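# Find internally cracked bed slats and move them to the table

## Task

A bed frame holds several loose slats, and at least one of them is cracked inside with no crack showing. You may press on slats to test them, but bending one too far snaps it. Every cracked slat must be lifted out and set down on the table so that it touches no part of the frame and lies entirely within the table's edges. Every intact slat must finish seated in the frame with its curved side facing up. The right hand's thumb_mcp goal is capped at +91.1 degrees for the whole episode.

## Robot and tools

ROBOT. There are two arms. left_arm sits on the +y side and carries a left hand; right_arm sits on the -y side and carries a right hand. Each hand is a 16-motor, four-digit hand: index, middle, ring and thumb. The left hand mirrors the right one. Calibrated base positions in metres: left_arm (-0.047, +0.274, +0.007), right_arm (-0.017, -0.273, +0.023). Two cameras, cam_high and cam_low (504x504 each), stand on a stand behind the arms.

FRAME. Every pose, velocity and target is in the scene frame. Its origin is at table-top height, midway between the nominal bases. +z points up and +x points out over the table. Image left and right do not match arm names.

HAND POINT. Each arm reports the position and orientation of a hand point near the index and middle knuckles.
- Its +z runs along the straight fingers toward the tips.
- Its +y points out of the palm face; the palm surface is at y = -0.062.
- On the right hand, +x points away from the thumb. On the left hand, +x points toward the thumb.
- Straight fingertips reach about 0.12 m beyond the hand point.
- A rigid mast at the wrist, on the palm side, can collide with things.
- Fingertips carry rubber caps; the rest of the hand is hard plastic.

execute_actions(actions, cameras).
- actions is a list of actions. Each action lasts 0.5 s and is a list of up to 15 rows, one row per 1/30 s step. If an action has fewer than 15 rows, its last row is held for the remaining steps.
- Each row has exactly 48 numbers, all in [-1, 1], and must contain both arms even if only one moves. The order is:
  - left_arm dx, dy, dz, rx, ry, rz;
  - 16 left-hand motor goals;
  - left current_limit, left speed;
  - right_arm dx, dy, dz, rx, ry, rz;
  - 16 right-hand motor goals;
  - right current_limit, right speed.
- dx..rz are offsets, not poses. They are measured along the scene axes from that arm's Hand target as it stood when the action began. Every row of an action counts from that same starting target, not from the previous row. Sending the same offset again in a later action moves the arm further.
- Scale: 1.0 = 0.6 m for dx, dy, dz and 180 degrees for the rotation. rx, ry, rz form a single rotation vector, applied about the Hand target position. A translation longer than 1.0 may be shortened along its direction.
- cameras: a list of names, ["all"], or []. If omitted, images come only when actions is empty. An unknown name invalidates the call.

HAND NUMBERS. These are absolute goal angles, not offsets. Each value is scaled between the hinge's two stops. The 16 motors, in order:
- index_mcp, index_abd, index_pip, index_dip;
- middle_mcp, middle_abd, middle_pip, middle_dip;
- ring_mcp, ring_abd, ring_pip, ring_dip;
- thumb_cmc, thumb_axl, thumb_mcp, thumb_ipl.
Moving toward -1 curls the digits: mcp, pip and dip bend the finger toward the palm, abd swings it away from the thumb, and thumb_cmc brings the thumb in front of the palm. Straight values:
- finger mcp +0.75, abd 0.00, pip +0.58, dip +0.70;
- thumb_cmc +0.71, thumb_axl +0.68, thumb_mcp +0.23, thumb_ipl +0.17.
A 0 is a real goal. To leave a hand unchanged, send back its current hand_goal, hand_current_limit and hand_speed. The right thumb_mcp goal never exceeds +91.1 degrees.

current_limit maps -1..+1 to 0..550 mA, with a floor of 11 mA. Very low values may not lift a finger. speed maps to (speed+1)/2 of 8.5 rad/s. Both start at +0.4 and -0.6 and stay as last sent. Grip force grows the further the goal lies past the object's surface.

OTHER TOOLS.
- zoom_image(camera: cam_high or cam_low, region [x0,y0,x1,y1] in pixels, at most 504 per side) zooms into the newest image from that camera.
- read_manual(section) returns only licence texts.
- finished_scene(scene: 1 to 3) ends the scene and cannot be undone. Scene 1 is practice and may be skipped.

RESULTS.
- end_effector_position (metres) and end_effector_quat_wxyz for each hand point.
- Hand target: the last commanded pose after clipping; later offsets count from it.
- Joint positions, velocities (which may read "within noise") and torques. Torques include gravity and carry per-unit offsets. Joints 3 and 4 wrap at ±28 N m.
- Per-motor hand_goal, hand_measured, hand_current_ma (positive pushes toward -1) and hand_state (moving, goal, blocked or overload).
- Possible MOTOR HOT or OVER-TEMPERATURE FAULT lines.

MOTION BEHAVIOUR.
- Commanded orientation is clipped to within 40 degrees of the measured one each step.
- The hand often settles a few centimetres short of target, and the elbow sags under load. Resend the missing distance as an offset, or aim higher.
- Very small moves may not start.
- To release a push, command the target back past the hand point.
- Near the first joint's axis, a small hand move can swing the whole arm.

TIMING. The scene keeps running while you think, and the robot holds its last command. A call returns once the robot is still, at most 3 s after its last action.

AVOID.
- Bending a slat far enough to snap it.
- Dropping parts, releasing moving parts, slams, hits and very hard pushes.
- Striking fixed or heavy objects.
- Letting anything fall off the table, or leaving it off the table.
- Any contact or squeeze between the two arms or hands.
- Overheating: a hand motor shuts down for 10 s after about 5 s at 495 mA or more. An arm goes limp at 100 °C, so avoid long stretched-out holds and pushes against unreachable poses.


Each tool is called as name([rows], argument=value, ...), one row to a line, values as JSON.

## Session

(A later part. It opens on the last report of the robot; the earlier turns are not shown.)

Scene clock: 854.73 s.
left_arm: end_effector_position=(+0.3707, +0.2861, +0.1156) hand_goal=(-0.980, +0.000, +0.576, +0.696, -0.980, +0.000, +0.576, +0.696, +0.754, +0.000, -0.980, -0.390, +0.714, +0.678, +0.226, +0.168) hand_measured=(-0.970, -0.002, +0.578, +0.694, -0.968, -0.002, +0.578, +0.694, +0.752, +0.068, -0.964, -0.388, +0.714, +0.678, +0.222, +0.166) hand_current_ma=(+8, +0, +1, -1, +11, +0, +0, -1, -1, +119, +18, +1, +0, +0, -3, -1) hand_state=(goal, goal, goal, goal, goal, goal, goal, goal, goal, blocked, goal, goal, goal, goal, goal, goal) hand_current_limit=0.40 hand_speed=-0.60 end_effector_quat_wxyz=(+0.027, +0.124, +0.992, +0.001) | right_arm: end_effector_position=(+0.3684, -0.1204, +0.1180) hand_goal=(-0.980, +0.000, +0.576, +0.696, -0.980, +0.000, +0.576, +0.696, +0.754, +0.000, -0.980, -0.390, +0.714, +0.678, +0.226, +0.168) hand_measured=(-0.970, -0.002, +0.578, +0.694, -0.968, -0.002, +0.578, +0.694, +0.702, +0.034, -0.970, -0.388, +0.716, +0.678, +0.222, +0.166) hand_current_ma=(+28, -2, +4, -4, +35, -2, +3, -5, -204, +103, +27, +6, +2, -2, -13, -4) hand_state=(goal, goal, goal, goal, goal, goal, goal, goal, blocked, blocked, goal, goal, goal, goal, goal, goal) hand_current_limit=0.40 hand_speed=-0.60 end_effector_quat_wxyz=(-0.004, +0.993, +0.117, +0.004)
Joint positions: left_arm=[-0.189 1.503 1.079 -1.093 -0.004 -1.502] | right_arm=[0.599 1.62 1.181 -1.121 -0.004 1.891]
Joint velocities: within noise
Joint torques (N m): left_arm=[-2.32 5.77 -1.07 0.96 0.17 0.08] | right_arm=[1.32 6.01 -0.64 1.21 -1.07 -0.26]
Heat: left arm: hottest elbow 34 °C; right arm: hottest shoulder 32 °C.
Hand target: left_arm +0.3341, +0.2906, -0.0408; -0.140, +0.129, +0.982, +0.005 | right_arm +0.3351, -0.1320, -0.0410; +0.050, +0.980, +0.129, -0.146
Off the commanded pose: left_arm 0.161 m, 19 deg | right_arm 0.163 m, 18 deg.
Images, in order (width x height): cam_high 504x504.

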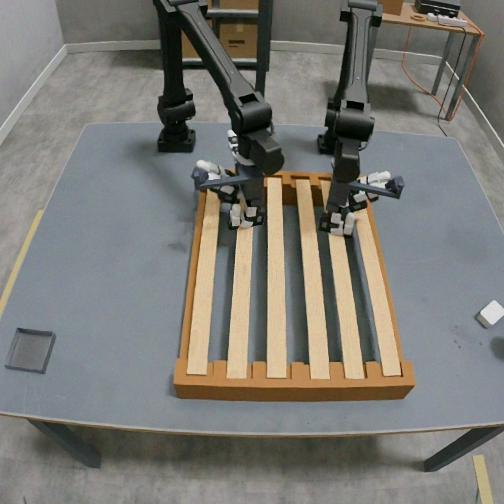

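execute_actions([
  [[0.011,0,0.16,-0.0048,-0.0293,0,-0.98,0,0.576,0.696,-0.98,0,0.576,0.696,0.754,0,-0.98,-0.39,0.714,0.678,0.226,0.168,0.4,-0.6,0.011,0,0.16,0.0147,-0.0293,0,-0.98,0,0.576,0.696,-0.98,0,0.576,0.696,0.754,0,-0.98,-0.39,0.714,0.678,0.226,0.168,0.4,-0.6]],
  [[0.011,0,0.14,-0.0048,-0.0293,0,-0.98,0,0.576,0.696,-0.98,0,0.576,0.696,0.754,0,-0.98,-0.39,0.714,0.678,0.226,0.168,0.4,-0.6,0.011,0,0.14,0.0147,-0.0293,0,-0.98,0,0.576,0.696,-0.98,0,0.576,0.696,0.754,0,-0.98,-0.39,0.714,0.678,0.226,0.168,0.4,-0.6]],
  [[0.011,0,0.083,-0.0048,-0.0294,0,-0.98,0,0.576,0.696,-0.98,0,0.576,0.696,0.754,0,-0.98,-0.39,0.714,0.678,0.226,0.168,0.4,-0.6,0.011,0,0.083,0.0146,-0.0294,0,-0.98,0,0.576,0.696,-0.98,0,0.576,0.696,0.754,0,-0.98,-0.39,0.714,0.678,0.226,0.168,0.4,-0.6]],
])

Scene clock: 859.27 s.
left_arm: end_effector_position=(+0.3416, +0.2913, +0.1768) hand_goal=(-0.980, +0.000, +0.576, +0.696, -0.980, +0.000, +0.576, +0.696, +0.754, +0.000, -0.980, -0.390, +0.714, +0.678, +0.226, +0.168) hand_measured=(-0.968, -0.002, +0.578, +0.694, -0.968, -0.002, +0.578, +0.694, +0.754, -0.004, -0.972, -0.388, +0.714, +0.678, +0.222, +0.166) hand_current_ma=(+11, +0, +1, -1, +12, +0, +0, -1, +0, -2, +6, +1, +0, +0, -4, -1) hand_state=(goal, goal, goal, goal, goal, goal, goal, goal, goal, goal, goal, goal, goal, goal, goal, goal) hand_current_limit=0.40 hand_speed=-0.60 end_effector_quat_wxyz=(-0.012, +0.126, +0.992, +0.001) | right_arm: end_effector_position=(+0.3446, -0.1359, +0.1826) hand_goal=(-0.980, +0.000, +0.576, +0.696, -0.980, +0.000, +0.576, +0.696, +0.754, +0.000, -0.980, -0.390, +0.714, +0.678, +0.226, +0.168) hand_measured=(-0.970, -0.002, +0.578, +0.694, -0.968, -0.002, +0.578, +0.694, +0.754, -0.004, -0.974, -0.388, +0.714, +0.678, +0.222, +0.166) hand_current_ma=(+33, -2, +4, -4, +38, -2, +3, -5, -2, -7, +14, +6, +1, -2, -15, -4) hand_state=(goal, goal, goal, goal, goal, goal, goal, goal, goal, goal, goal, goal, goal, goal, goal, goal) hand_current_limit=0.40 hand_speed=-0.60 end_effector_quat_wxyz=(+0.000, +0.992, +0.124, -0.006)
Joint positions: left_arm=[-0.188 1.422 1.16 -1.334 -0.002 -1.497] | right_arm=[0.599 1.501 1.218 -1.299 -0.004 1.877]
Joint torques (N m): left_arm=[-1.38 -12.34 9.48 -0.2 -0.25 0.11] | right_arm=[0.21 -9.76 9.32 -0.5 0.39 -0.22]
Heat: left arm: hottest elbow 34 °C; right arm: hottest shoulder 32 °C.
Hand target: left_arm +0.3540, +0.2906, +0.1890; +0.000, +0.130, +0.992, +0.000 | right_arm +0.3549, -0.1320, +0.1889; +0.000, +0.991, +0.131, +0.000
Off the commanded pose: left_arm 0.017 m, 1 deg | right_arm 0.013 m, 1 deg.

execute_actions([
  [[0,-0.06,0,0,0,0,-0.98,0,0.576,0.696,-0.98,0,0.576,0.696,0.754,0,-0.98,-0.39,0.714,0.678,0.226,0.168,0.4,-0.6,0,-0.07,0,0,0,0,-0.98,0,0.576,0.696,-0.98,0,0.576,0.696,0.754,0,-0.98,-0.39,0.714,0.678,0.226,0.168,0.4,-0.6]],
  [[0,-0.054,-0.05,0,0,0,-0.98,0,0.576,0.696,-0.98,0,0.576,0.696,0.754,0,-0.98,-0.39,0.714,0.678,0.226,0.168,0.4,-0.6,0,-0.065,-0.05,0,0,0,-0.98,0,0.576,0.696,-0.98,0,0.576,0.696,0.754,0,-0.98,-0.39,0.714,0.678,0.226,0.168,0.4,-0.6]],
], cameras=["cam_high"])

zoom_image(camera="cam_high", region=[170, 150, 410, 310])

Scene clock: 862.97 s.
left_arm: end_effector_position=(+0.3463, +0.2221, +0.1606) hand_goal=(-0.980, +0.000, +0.576, +0.696, -0.980, +0.000, +0.576, +0.696, +0.754, +0.000, -0.980, -0.390, +0.714, +0.678, +0.226, +0.168) hand_measured=(-0.968, -0.002, +0.578, +0.694, -0.968, -0.002, +0.578, +0.694, +0.754, -0.004, -0.972, -0.388, +0.714, +0.678, +0.222, +0.166) hand_current_ma=(+11, +0, +1, -1, +12, +0, +0, -1, +0, -1, +5, +1, +0, +0, -4, -1) hand_state=(goal, goal, goal, goal, goal, goal, goal, goal, goal, goal, goal, goal, goal, goal, goal, goal) hand_current_limit=0.40 hand_speed=-0.60 end_effector_quat_wxyz=(-0.004, +0.139, +0.990, +0.001) | right_arm: end_effector_position=(+0.3507, -0.2161, +0.1595) hand_goal=(-0.980, +0.000, +0.576, +0.696, -0.980, +0.000, +0.576, +0.696, +0.754, +0.000, -0.980, -0.390, +0.714, +0.678, +0.226, +0.168) hand_measured=(-0.972, +0.000, +0.578, +0.694, -0.970, -0.002, +0.578, +0.694, +0.756, -0.004, -0.976, -0.388, +0.716, +0.678, +0.222, +0.166) hand_current_ma=(+25, -2, +4, -4, +31, -2, +3, -5, +3, -6, +12, +6, +3, -2, -13, -4) hand_state=(goal, goal, goal, goal, goal, goal, goal, goal, goal, goal, goal, goal, goal, goal, goal, goal) hand_current_limit=0.40 hand_speed=-0.60 end_effector_quat_wxyz=(+0.001, +0.993, +0.120, -0.005)
Joint positions: left_arm=[-0.35 1.475 1.174 -1.277 0 -1.634] | right_arm=[0.419 1.444 1.093 -1.23 -0.001 1.706]
Joint torques (N m): left_arm=[-1.03 -12.1 7.73 0.51 -0.29 -0.1] | right_arm=[0.67 -9.52 6.97 0.28 0.31 -0.23]
Heat: left arm: hottest elbow 35 °C; right arm: hottest shoulder 32 °C.
Hand target: left_arm +0.3539, +0.2222, +0.1589; +0.000, +0.130, +0.992, +0.000 | right_arm +0.3549, -0.2131, +0.1588; +0.000, +0.991, +0.131, -0.001
Off the commanded pose: left_arm 0.008 m, 1 deg | right_arm 0.005 m, 1 deg.
Images, in order (width x height): cam_high 504x504.

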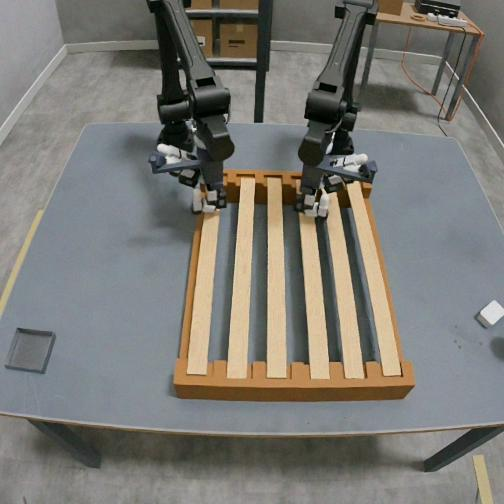

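Scaled by 2.100.

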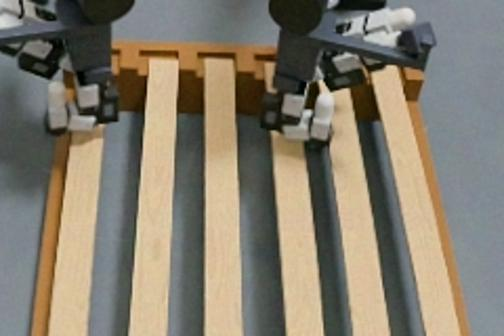

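execute_actions([
  [[0,0,-0.06,0,0,0,-0.98,0,0.576,0.696,-0.98,0,0.576,0.696,0.754,0,-0.98,-0.39,0.714,0.678,0.226,0.168,0.4,-0.6,0,0,-0.06,0,0,0,-0.98,0,0.576,0.696,-0.98,0,0.576,0.696,0.754,0,-0.98,-0.39,0.714,0.678,0.226,0.168,0.4,-0.6]],
  [[-0.004,0,-0.07,0.0071,0.022,0,-0.98,0,0.576,0.696,-0.98,0,0.576,0.696,0.754,0,-0.98,-0.39,0.714,0.678,0.226,0.168,0.4,-0.6,-0.004,0,-0.07,-0.0085,0.022,0,-0.98,0,0.576,0.696,-0.98,0,0.576,0.696,0.754,0,-0.98,-0.39,0.714,0.678,0.226,0.168,0.4,-0.6]],
  [[-0.004,0,-0.07,0.0071,0.022,0,-0.98,0,0.576,0.696,-0.98,0,0.576,0.696,0.754,0,-0.98,-0.39,0.714,0.678,0.226,0.168,0.4,-0.6,-0.004,0,-0.07,-0.0085,0.022,0,-0.98,0,0.576,0.696,-0.98,0,0.576,0.696,0.754,0,-0.98,-0.39,0.714,0.678,0.226,0.168,0.4,-0.6]],
])

execute_actions([
  [[-0.0125,0,-0.0667,0.0071,0.022,0,-0.98,0,0.576,0.696,-0.98,0,0.576,0.696,0.754,0,-0.98,-0.39,0.714,0.678,0.226,0.168,0.4,-0.6,-0.0125,0,-0.0667,-0.0085,0.022,0,-0.98,0,0.576,0.696,-0.98,0,0.576,0.696,0.754,0,-0.98,-0.39,0.714,0.678,0.226,0.168,0.4,-0.6]],
  [[-0.0125,0,-0.0667,0.0071,0.022,0,-0.98,0,0.576,0.696,-0.98,0,0.576,0.696,0.754,0,-0.98,-0.39,0.714,0.678,0.226,0.168,0.4,-0.6,-0.0125,0,-0.0667,-0.0085,0.022,0,-0.98,0,0.576,0.696,-0.98,0,0.576,0.696,0.754,0,-0.98,-0.39,0.714,0.678,0.226,0.168,0.4,-0.6]],
])

Scene clock: 867.93 s.
left_arm: end_effector_position=(+0.3631, +0.2163, +0.1228) hand_goal=(-0.980, +0.000, +0.576, +0.696, -0.980, +0.000, +0.576, +0.696, +0.754, +0.000, -0.980, -0.390, +0.714, +0.678, +0.226, +0.168) hand_measured=(-0.970, -0.002, +0.578, +0.694, -0.968, -0.002, +0.578, +0.694, +0.756, +0.038, -0.968, -0.388, +0.714, +0.678, +0.222, +0.166) hand_current_ma=(+10, +0, +1, -1, +12, +0, +0, -1, +1, +51, +11, +1, +0, +0, -4, -1) hand_state=(goal, goal, goal, goal, goal, goal, goal, goal, goal, blocked, goal, goal, goal, goal, goal, goal) hand_current_limit=0.40 hand_speed=-0.60 end_effector_quat_wxyz=(+0.016, +0.132, +0.991, -0.003) | right_arm: end_effector_position=(+0.3721, -0.2093, +0.1219) hand_goal=(-0.980, +0.000, +0.576, +0.696, -0.980, +0.000, +0.576, +0.696, +0.754, +0.000, -0.980, -0.390, +0.714, +0.678, +0.226, +0.168) hand_measured=(-0.970, +0.000, +0.578, +0.694, -0.970, +0.000, +0.578, +0.694, +0.740, +0.036, -0.968, -0.388, +0.716, +0.678, +0.222, +0.166) hand_current_ma=(+27, -1, +4, -4, +33, -2, +3, -5, -45, +105, +32, +6, +3, -2, -12, -4) hand_state=(goal, goal, goal, goal, goal, goal, goal, goal, goal, blocked, goal, goal, goal, goal, goal, goal) hand_current_limit=0.40 hand_speed=-0.60 end_effector_quat_wxyz=(-0.001, +0.993, +0.120, +0.018)
Joint positions: left_arm=[-0.35 1.531 1.133 -1.14 -0.002 -1.647] | right_arm=[0.419 1.511 1.061 -1.085 0.008 1.704]
Joint torques (N m): left_arm=[-1.49 -2.32 2.76 1.18 -0.05 0] | right_arm=[1.2 -0.26 2.04 0.87 -0.24 -0.18]
Heat: left arm: hottest elbow 35 °C; right arm: hottest shoulder 32 °C.
Hand target: left_arm +0.3492, +0.2223, +0.0390; -0.071, +0.129, +0.989, +0.013 | right_arm +0.3501, -0.2131, +0.0388; +0.017, +0.989, +0.130, -0.072
Off the commanded pose: left_arm 0.085 m, 10 deg | right_arm 0.086 m, 11 deg.

Scene clock: 869.13 s.
left_arm: end_effector_position=(+0.3669, +0.2146, +0.1148) hand_goal=(-0.980, +0.000, +0.576, +0.696, -0.980, +0.000, +0.576, +0.696, +0.754, +0.000, -0.980, -0.390, +0.714, +0.678, +0.226, +0.168) hand_measured=(-0.970, -0.002, +0.578, +0.694, -0.968, -0.002, +0.578, +0.694, +0.746, +0.060, -0.964, -0.388, +0.714, +0.678, +0.222, +0.166) hand_current_ma=(+10, +0, +1, -1, +12, +0, +0, -1, -6, +100, +16, +1, +0, +0, -4, -1) hand_state=(goal, goal, goal, goal, goal, goal, goal, goal, goal, blocked, goal, goal, goal, goal, goal, goal) hand_current_limit=0.40 hand_speed=-0.60 end_effector_quat_wxyz=(+0.019, +0.122, +0.992, -0.002) | right_arm: end_effector_position=(+0.3774, -0.2066, +0.1158) hand_goal=(-0.980, +0.000, +0.576, +0.696, -0.980, +0.000, +0.576, +0.696, +0.754, +0.000, -0.980, -0.390, +0.714, +0.678, +0.226, +0.168) hand_measured=(-0.970, +0.000, +0.578, +0.694, -0.970, +0.000, +0.578, +0.694, +0.712, +0.054, -0.968, -0.388, +0.716, +0.678, +0.222, +0.166) hand_current_ma=(+27, -1, +4, -4, +33, -2, +3, -5, -159, +175, +34, +6, +3, -2, -12, -4) hand_state=(goal, goal, goal, goal, goal, goal, goal, goal, blocked, blocked, goal, goal, goal, goal, goal, goal) hand_current_limit=0.40 hand_speed=-0.60 end_effector_quat_wxyz=(+0.003, +0.993, +0.115, +0.020)
Joint positions: left_arm=[-0.35 1.55 1.133 -1.115 -0.004 -1.667] | right_arm=[0.423 1.535 1.069 -1.068 0.016 1.718]
Joint torques (N m): left_arm=[-2.43 5.48 -0.7 1.07 0.31 0.1] | right_arm=[1.55 6.95 -1.47 1.03 -0.8 -0.22]
Heat: left arm: hottest elbow 35 °C; right arm: hottest shoulder 32 °C.
Hand target: left_arm +0.3341, +0.2222, -0.0411; -0.142, +0.128, +0.981, +0.027 | right_arm +0.3351, -0.2130, -0.0412; +0.034, +0.981, +0.129, -0.144
Off the commanded pose: left_arm 0.159 m, 19 deg | right_arm 0.163 m, 19 deg.

execute_actions([
  [[0.011,0,0.16,-0.0095,-0.0293,0,-0.98,0,0.576,0.696,-0.98,0,0.576,0.696,0.754,0,-0.98,-0.39,0.714,0.678,0.226,0.168,0.4,-0.6,0.011,0,0.16,0.0113,-0.0293,0,-0.98,0,0.576,0.696,-0.98,0,0.576,0.696,0.754,0,-0.98,-0.39,0.714,0.678,0.226,0.168,0.4,-0.6]],
  [[0.011,0,0.14,-0.0095,-0.0293,0,-0.98,0,0.576,0.696,-0.98,0,0.576,0.696,0.754,0,-0.98,-0.39,0.714,0.678,0.226,0.168,0.4,-0.6,0.011,0,0.14,0.0113,-0.0293,0,-0.98,0,0.576,0.696,-0.98,0,0.576,0.696,0.754,0,-0.98,-0.39,0.714,0.678,0.226,0.168,0.4,-0.6]],
  [[0.011,-0.075,0.083,-0.0094,-0.0294,0,-0.98,0,0.576,0.696,-0.98,0,0.576,0.696,0.754,0,-0.98,-0.39,0.714,0.678,0.226,0.168,0.4,-0.6,0.011,0,0.083,0.0114,-0.0294,0,-0.98,0,0.576,0.696,-0.98,0,0.576,0.696,0.754,0,-0.98,-0.39,0.714,0.678,0.226,0.168,0.4,-0.6]],
  [[0,-0.071,-0.05,0,0,0,-0.98,0,0.576,0.696,-0.98,0,0.576,0.696,0.754,0,-0.98,-0.39,0.714,0.678,0.226,0.168,0.4,-0.6,0,0,-0.05,0,0,0,-0.98,0,0.576,0.696,-0.98,0,0.576,0.696,0.754,0,-0.98,-0.39,0.714,0.678,0.226,0.168,0.4,-0.6]],
], cameras=["cam_high"])

zoom_image(camera="cam_high", region=[170, 150, 410, 310])

Scene clock: 881.50 s.
left_arm: end_effector_position=(+0.3394, +0.1400, +0.1556) hand_goal=(-0.980, +0.000, +0.576, +0.696, -0.980, +0.000, +0.576, +0.696, +0.754, +0.000, -0.980, -0.390, +0.714, +0.678, +0.226, +0.168) hand_measured=(-0.968, -0.002, +0.578, +0.694, -0.968, -0.002, +0.578, +0.694, +0.754, -0.004, -0.974, -0.388, +0.712, +0.678, +0.220, +0.166) hand_current_ma=(+11, +0, +1, -1, +13, +0, +0, -1, +0, -1, +3, +1, +0, +0, -5, -1) hand_state=(goal, goal, goal, goal, goal, goal, goal, goal, goal, goal, goal, goal, goal, goal, goal, goal) hand_current_limit=0.40 hand_speed=-0.60 end_effector_quat_wxyz=(-0.012, +0.139, +0.990, +0.004) | right_arm: end_effector_position=(+0.3540, -0.2137, +0.1642) hand_goal=(-0.980, +0.000, +0.576, +0.696, -0.980, +0.000, +0.576, +0.696, +0.754, +0.000, -0.980, -0.390, +0.714, +0.678, +0.226, +0.168) hand_measured=(-0.968, +0.000, +0.578, +0.694, -0.968, +0.000, +0.578, +0.694, +0.752, +0.002, -0.974, -0.388, +0.714, +0.678, +0.222, +0.166) hand_current_ma=(+34, -1, +4, -4, +39, -1, +3, -5, -2, +6, +15, +6, +2, -2, -17, -4) hand_state=(goal, goal, goal, goal, goal, goal, goal, goal, goal, goal, goal, goal, goal, goal, goal, goal) hand_current_limit=0.40 hand_speed=-0.60 end_effector_quat_wxyz=(+0.000, +0.993, +0.122, +0.002)
Joint positions: left_arm=[-0.53 1.562 1.256 -1.29 0.001 -1.814] | right_arm=[0.423 1.439 1.102 -1.229 0.001 1.704]
Joint torques (N m): left_arm=[-1.2 -13.16 9.17 0.46 -0.29 -0.12] | right_arm=[0.26 -9.47 6.49 0.25 0.21 -0.24]
Heat: left arm: hottest elbow 34 °C; right arm: hottest shoulder 32 °C.
Hand target: left_arm +0.3539, +0.1345, +0.1588; +0.000, +0.130, +0.992, +0.000 | right_arm +0.3549, -0.2130, +0.1585; +0.000, +0.991, +0.131, +0.000
Off the commanded pose: left_arm 0.016 m, 2 deg | right_arm 0.006 m, 1 deg.
Images, in order (width x height): cam_high 504x504.

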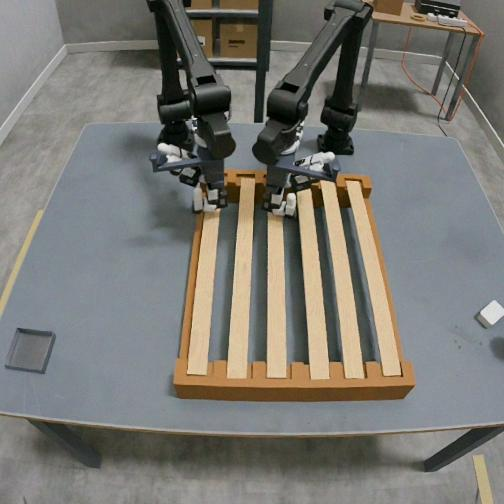

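Scaled by 2.100.

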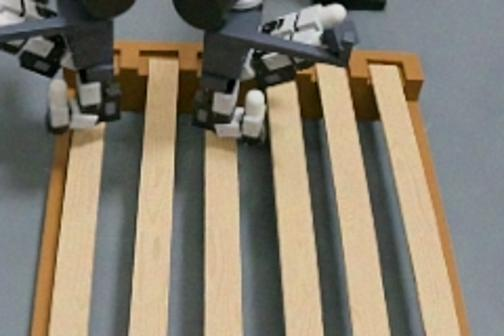

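execute_actions([
  [[0,-0.003,-0.06,0,0,0,-0.98,0,0.576,0.696,-0.98,0,0.576,0.696,0.754,0,-0.98,-0.39,0.714,0.678,0.226,0.168,0.4,-0.6,0,0,0,0,0,0,-0.98,0,0.576,0.696,-0.98,0,0.576,0.696,0.754,0,-0.98,-0.39,0.714,0.678,0.226,0.168,0.4,-0.6]],
  [[-0.004,0,-0.07,0.0107,0.022,0,-0.98,0,0.576,0.696,-0.98,0,0.576,0.696,0.754,0,-0.98,-0.39,0.714,0.678,0.226,0.168,0.4,-0.6,0,0,0,0,0,0,-0.98,0,0.576,0.696,-0.98,0,0.576,0.696,0.754,0,-0.98,-0.39,0.714,0.678,0.226,0.168,0.4,-0.6]],
  [[-0.004,0,-0.07,0.0107,0.022,0,-0.98,0,0.576,0.696,-0.98,0,0.576,0.696,0.754,0,-0.98,-0.39,0.714,0.678,0.226,0.168,0.4,-0.6,0,0,0,0,0,0,-0.98,0,0.576,0.696,-0.98,0,0.576,0.696,0.754,0,-0.98,-0.39,0.714,0.678,0.226,0.168,0.4,-0.6]],
])

execute_actions([
  [[-0.0125,0,-0.0667,0.0107,0.022,0,-0.98,0,0.576,0.696,-0.98,0,0.576,0.696,0.754,0,-0.98,-0.39,0.714,0.678,0.226,0.168,0.4,-0.6,0,0,0,0,0,0,-0.98,0,0.576,0.696,-0.98,0,0.576,0.696,0.754,0,-0.98,-0.39,0.714,0.678,0.226,0.168,0.4,-0.6]],
  [[-0.0125,0,-0.0667,0.0107,0.022,0,-0.98,0,0.576,0.696,-0.98,0,0.576,0.696,0.754,0,-0.98,-0.39,0.714,0.678,0.226,0.168,0.4,-0.6,0,0,0,0,0,0,-0.98,0,0.576,0.696,-0.98,0,0.576,0.696,0.754,0,-0.98,-0.39,0.714,0.678,0.226,0.168,0.4,-0.6]],
])

Scene clock: 887.03 s.
left_arm: end_effector_position=(+0.3594, +0.1282, +0.1264) hand_goal=(-0.980, +0.000, +0.576, +0.696, -0.980, +0.000, +0.576, +0.696, +0.754, +0.000, -0.980, -0.390, +0.714, +0.678, +0.226, +0.168) hand_measured=(-0.968, -0.002, +0.578, +0.694, -0.968, +0.000, +0.578, +0.694, +0.740, +0.024, -0.974, -0.388, +0.712, +0.678, +0.222, +0.166) hand_current_ma=(+11, +0, +1, -1, +13, +0, +0, -1, -15, +25, +3, +1, +0, +0, -4, -1) hand_state=(goal, goal, goal, goal, goal, goal, goal, goal, goal, blocked, goal, goal, goal, goal, goal, goal) hand_current_limit=0.40 hand_speed=-0.60 end_effector_quat_wxyz=(+0.011, +0.130, +0.991, -0.003) | right_arm: end_effector_position=(+0.3540, -0.2137, +0.1642) hand_goal=(-0.980, +0.000, +0.576, +0.696, -0.980, +0.000, +0.576, +0.696, +0.754, +0.000, -0.980, -0.390, +0.714, +0.678, +0.226, +0.168) hand_measured=(-0.968, +0.000, +0.578, +0.694, -0.968, +0.000, +0.578, +0.694, +0.752, +0.002, -0.974, -0.388, +0.714, +0.678, +0.222, +0.166) hand_current_ma=(+34, -1, +4, -4, +39, -1, +3, -5, -2, +6, +15, +6, +2, -2, -17, -4) hand_state=(goal, goal, goal, goal, goal, goal, goal, goal, goal, goal, goal, goal, goal, goal, goal, goal) hand_current_limit=0.40 hand_speed=-0.60 end_effector_quat_wxyz=(+0.000, +0.993, +0.122, +0.002)
Joint positions: left_arm=[-0.53 1.618 1.247 -1.178 -0.002 -1.832] | right_arm=[0.423 1.439 1.102 -1.229 0.001 1.704]
Joint torques (N m): left_arm=[-1.61 -3.55 3.1 1.17 0.24 0.02] | right_arm=[0.15 -9.11 6.31 0.23 0.16 -0.2]
Heat: left arm: hottest elbow 35 °C; right arm: hottest elbow 33 °C.
Hand target: left_arm +0.3491, +0.1328, +0.0388; -0.073, +0.130, +0.989, +0.025 | right_arm +0.3549, -0.2130, +0.1585; +0.000, +0.991, +0.131, +0.000
Off the commanded pose: left_arm 0.088 m, 10 deg | right_arm 0.006 m, 1 deg.

Scene clock: 888.23 s.
left_arm: end_effector_position=(+0.3596, +0.1263, +0.1190) hand_goal=(-0.980, +0.000, +0.576, +0.696, -0.980, +0.000, +0.576, +0.696, +0.754, +0.000, -0.980, -0.390, +0.714, +0.678, +0.226, +0.168) hand_measured=(-0.968, -0.002, +0.578, +0.694, -0.968, +0.000, +0.578, +0.694, +0.728, +0.034, -0.972, -0.388, +0.712, +0.678, +0.222, +0.166) hand_current_ma=(+11, +0, +1, -1, +13, +0, +0, -1, -40, +42, +7, +1, +0, +0, -4, -1) hand_state=(goal, goal, goal, goal, goal, goal, goal, goal, blocked, blocked, goal, goal, goal, goal, goal, goal) hand_current_limit=0.40 hand_speed=-0.60 end_effector_quat_wxyz=(+0.004, +0.120, +0.993, -0.003) | right_arm: end_effector_position=(+0.3540, -0.2137, +0.1642) hand_goal=(-0.980, +0.000, +0.576, +0.696, -0.980, +0.000, +0.576, +0.696, +0.754, +0.000, -0.980, -0.390, +0.714, +0.678, +0.226, +0.168) hand_measured=(-0.968, +0.000, +0.578, +0.694, -0.968, +0.000, +0.578, +0.694, +0.752, +0.002, -0.974, -0.388, +0.714, +0.678, +0.222, +0.166) hand_current_ma=(+34, -1, +4, -4, +39, -1, +3, -5, -2, +6, +15, +6, +2, -2, -17, -4) hand_state=(goal, goal, goal, goal, goal, goal, goal, goal, goal, goal, goal, goal, goal, goal, goal, goal) hand_current_limit=0.40 hand_speed=-0.60 end_effector_quat_wxyz=(+0.000, +0.993, +0.122, +0.002)
Joint positions: left_arm=[-0.53 1.639 1.252 -1.174 0.002 -1.853] | right_arm=[0.423 1.439 1.102 -1.229 0.001 1.704]
Joint torques (N m): left_arm=[-2.49 4.37 -0.17 1.4 0.65 0.12] | right_arm=[0.5 -9.11 6.43 0.24 0.18 -0.22]
Heat: left arm: hottest elbow 35 °C; right arm: hottest elbow 33 °C.
Hand target: left_arm +0.3342, +0.1327, -0.0412; -0.145, +0.129, +0.980, +0.049 | right_arm +0.3549, -0.2130, +0.1585; +0.000, +0.991, +0.131, +0.000
Off the commanded pose: left_arm 0.162 m, 18 deg | right_arm 0.006 m, 1 deg.

execute_actions([
  [[0.011,0,0.16,-0.0143,-0.0293,0,-0.98,0,0.576,0.696,-0.98,0,0.576,0.696,0.754,0,-0.98,-0.39,0.714,0.678,0.226,0.168,0.4,-0.6,0,0,0.05,0,0,0,-0.98,0,0.576,0.696,-0.98,0,0.576,0.696,0.754,0,-0.98,-0.39,0.714,0.678,0.226,0.168,0.4,-0.6]],
  [[0.011,0,0.14,-0.0143,-0.0293,0,-0.98,0,0.576,0.696,-0.98,0,0.576,0.696,0.754,0,-0.98,-0.39,0.714,0.678,0.226,0.168,0.4,-0.6,0.05,0,0,0,0,-0.0278,-0.98,0,0.576,0.696,-0.98,0,0.576,0.696,0.754,0,-0.98,-0.39,0.714,0.678,0.226,0.168,0.4,-0.6]],
  [[0.011,0,0.083,-0.0142,-0.0294,0,-0.98,0,0.576,0.696,-0.98,0,0.576,0.696,0.754,0,-0.98,-0.39,0.714,0.678,0.226,0.168,0.4,-0.6,0.06,0.02,0,0,0,-0.0278,-0.98,0,0.576,0.696,-0.98,0,0.576,0.696,0.754,0,-0.98,-0.39,0.714,0.678,0.226,0.168,0.4,-0.6]],
  [[0.04,0.09,0,0,0,0.0278,-0.98,0,0.576,0.696,-0.98,0,0.576,0.696,0.754,0,-0.98,-0.39,0.714,0.678,0.226,0.168,0.4,-0.6,0.05,0.04,0,0,0,-0.0277,-0.98,0,0.576,0.696,-0.98,0,0.576,0.696,0.754,0,-0.98,-0.39,0.714,0.678,0.226,0.168,0.4,-0.6]],
  [[0.04,0.09,0,0,0,0.0278,-0.98,0,0.576,0.696,-0.98,0,0.576,0.696,0.754,0,-0.98,-0.39,0.714,0.678,0.226,0.168,0.4,-0.6,0,0.08,0,0,0,0,-0.98,0,0.576,0.696,-0.98,0,0.576,0.696,0.754,0,-0.98,-0.39,0.714,0.678,0.226,0.168,0.4,-0.6]],
  [[0.04,0.09,0,0,0,0.0277,-0.98,0,0.576,0.696,-0.98,0,0.576,0.696,0.754,0,-0.98,-0.39,0.714,0.678,0.226,0.168,0.4,-0.6,0,0.08,0,0,0,0,-0.98,0,0.576,0.696,-0.98,0,0.576,0.696,0.754,0,-0.98,-0.39,0.714,0.678,0.226,0.168,0.4,-0.6]],
  [[0.04,0.09,-0.05,0,0,0,-0.98,0,0.576,0.696,-0.98,0,0.576,0.696,0.754,0,-0.98,-0.39,0.714,0.678,0.226,0.168,0.4,-0.6,0,0.068,-0.05,0,0,0,-0.98,0,0.576,0.696,-0.98,0,0.576,0.696,0.754,0,-0.98,-0.39,0.714,0.678,0.226,0.168,0.4,-0.6]],
], cameras=["cam_high"])

zoom_image(camera="cam_high", region=[190, 180, 430, 340])

Scene clock: 901.00 s.
left_arm: end_effector_position=(+0.4296, +0.3501, +0.1517) hand_goal=(-0.980, +0.000, +0.576, +0.696, -0.980, +0.000, +0.576, +0.696, +0.754, +0.000, -0.980, -0.390, +0.714, +0.678, +0.226, +0.168) hand_measured=(-0.968, +0.000, +0.578, +0.694, -0.968, +0.000, +0.578, +0.694, +0.756, -0.004, -0.974, -0.388, +0.716, +0.678, +0.220, +0.166) hand_current_ma=(+12, +0, +1, -1, +13, +0, +0, -1, +1, -1, +5, +1, +0, +0, -5, -1) hand_state=(goal, goal, goal, goal, goal, goal, goal, goal, goal, goal, goal, goal, goal, goal, goal, goal) hand_current_limit=0.40 hand_speed=-0.60 end_effector_quat_wxyz=(-0.018, -0.007, +1.000, +0.002) | right_arm: end_effector_position=(+0.4364, -0.0484, +0.1460) hand_goal=(-0.980, +0.000, +0.576, +0.696, -0.980, +0.000, +0.576, +0.696, +0.754, +0.000, -0.980, -0.390, +0.714, +0.678, +0.226, +0.168) hand_measured=(-0.968, +0.000, +0.578, +0.694, -0.968, +0.000, +0.578, +0.694, +0.754, +0.002, -0.974, -0.388, +0.712, +0.678, +0.220, +0.166) hand_current_ma=(+36, +0, +4, -4, +39, -1, +3, -5, +0, +5, +15, +6, -2, -2, -19, -4) hand_state=(goal, goal, goal, goal, goal, goal, goal, goal, goal, goal, goal, goal, goal, goal, goal, goal) hand_current_limit=0.40 hand_speed=-0.60 end_effector_quat_wxyz=(+0.006, +0.999, +0.033, -0.025)
Joint positions: left_arm=[-0.026 1.711 1.432 -1.327 -0.002 -1.603] | right_arm=[0.624 1.898 1.635 -1.357 -0.016 2.085]
Joint torques (N m): left_arm=[-2.02 -16.56 10.02 0.29 -0.2 0.12] | right_arm=[-0.15 -15.56 10.13 -0.06 0.1 0.07]
Heat: left arm: hottest elbow 35 °C; right arm: hottest elbow 34 °C.
Hand target: left_arm +0.4500, +0.3487, +0.1586; +0.000, +0.000, +1.000, +0.000 | right_arm +0.4508, -0.0402, +0.1585; +0.000, +1.000, +0.000, -0.001
Off the commanded pose: left_arm 0.022 m, 2 deg | right_arm 0.021 m, 5 deg.
joint sent to its limit (right arm) — joint 6 (wrist roll), upper limit. The joint targets are off in orientation, not in position.
Images, in order (width x height): cam_high 504x504.

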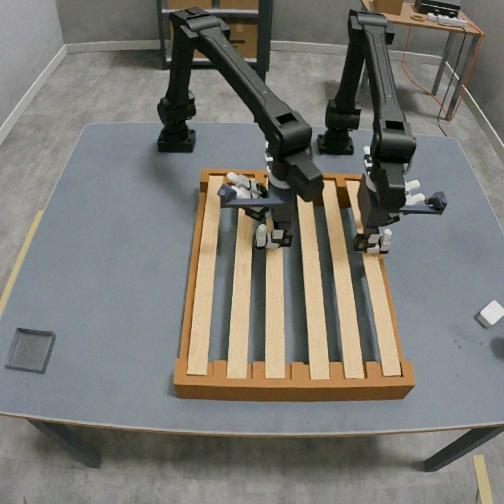

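Scaled by 2.100.

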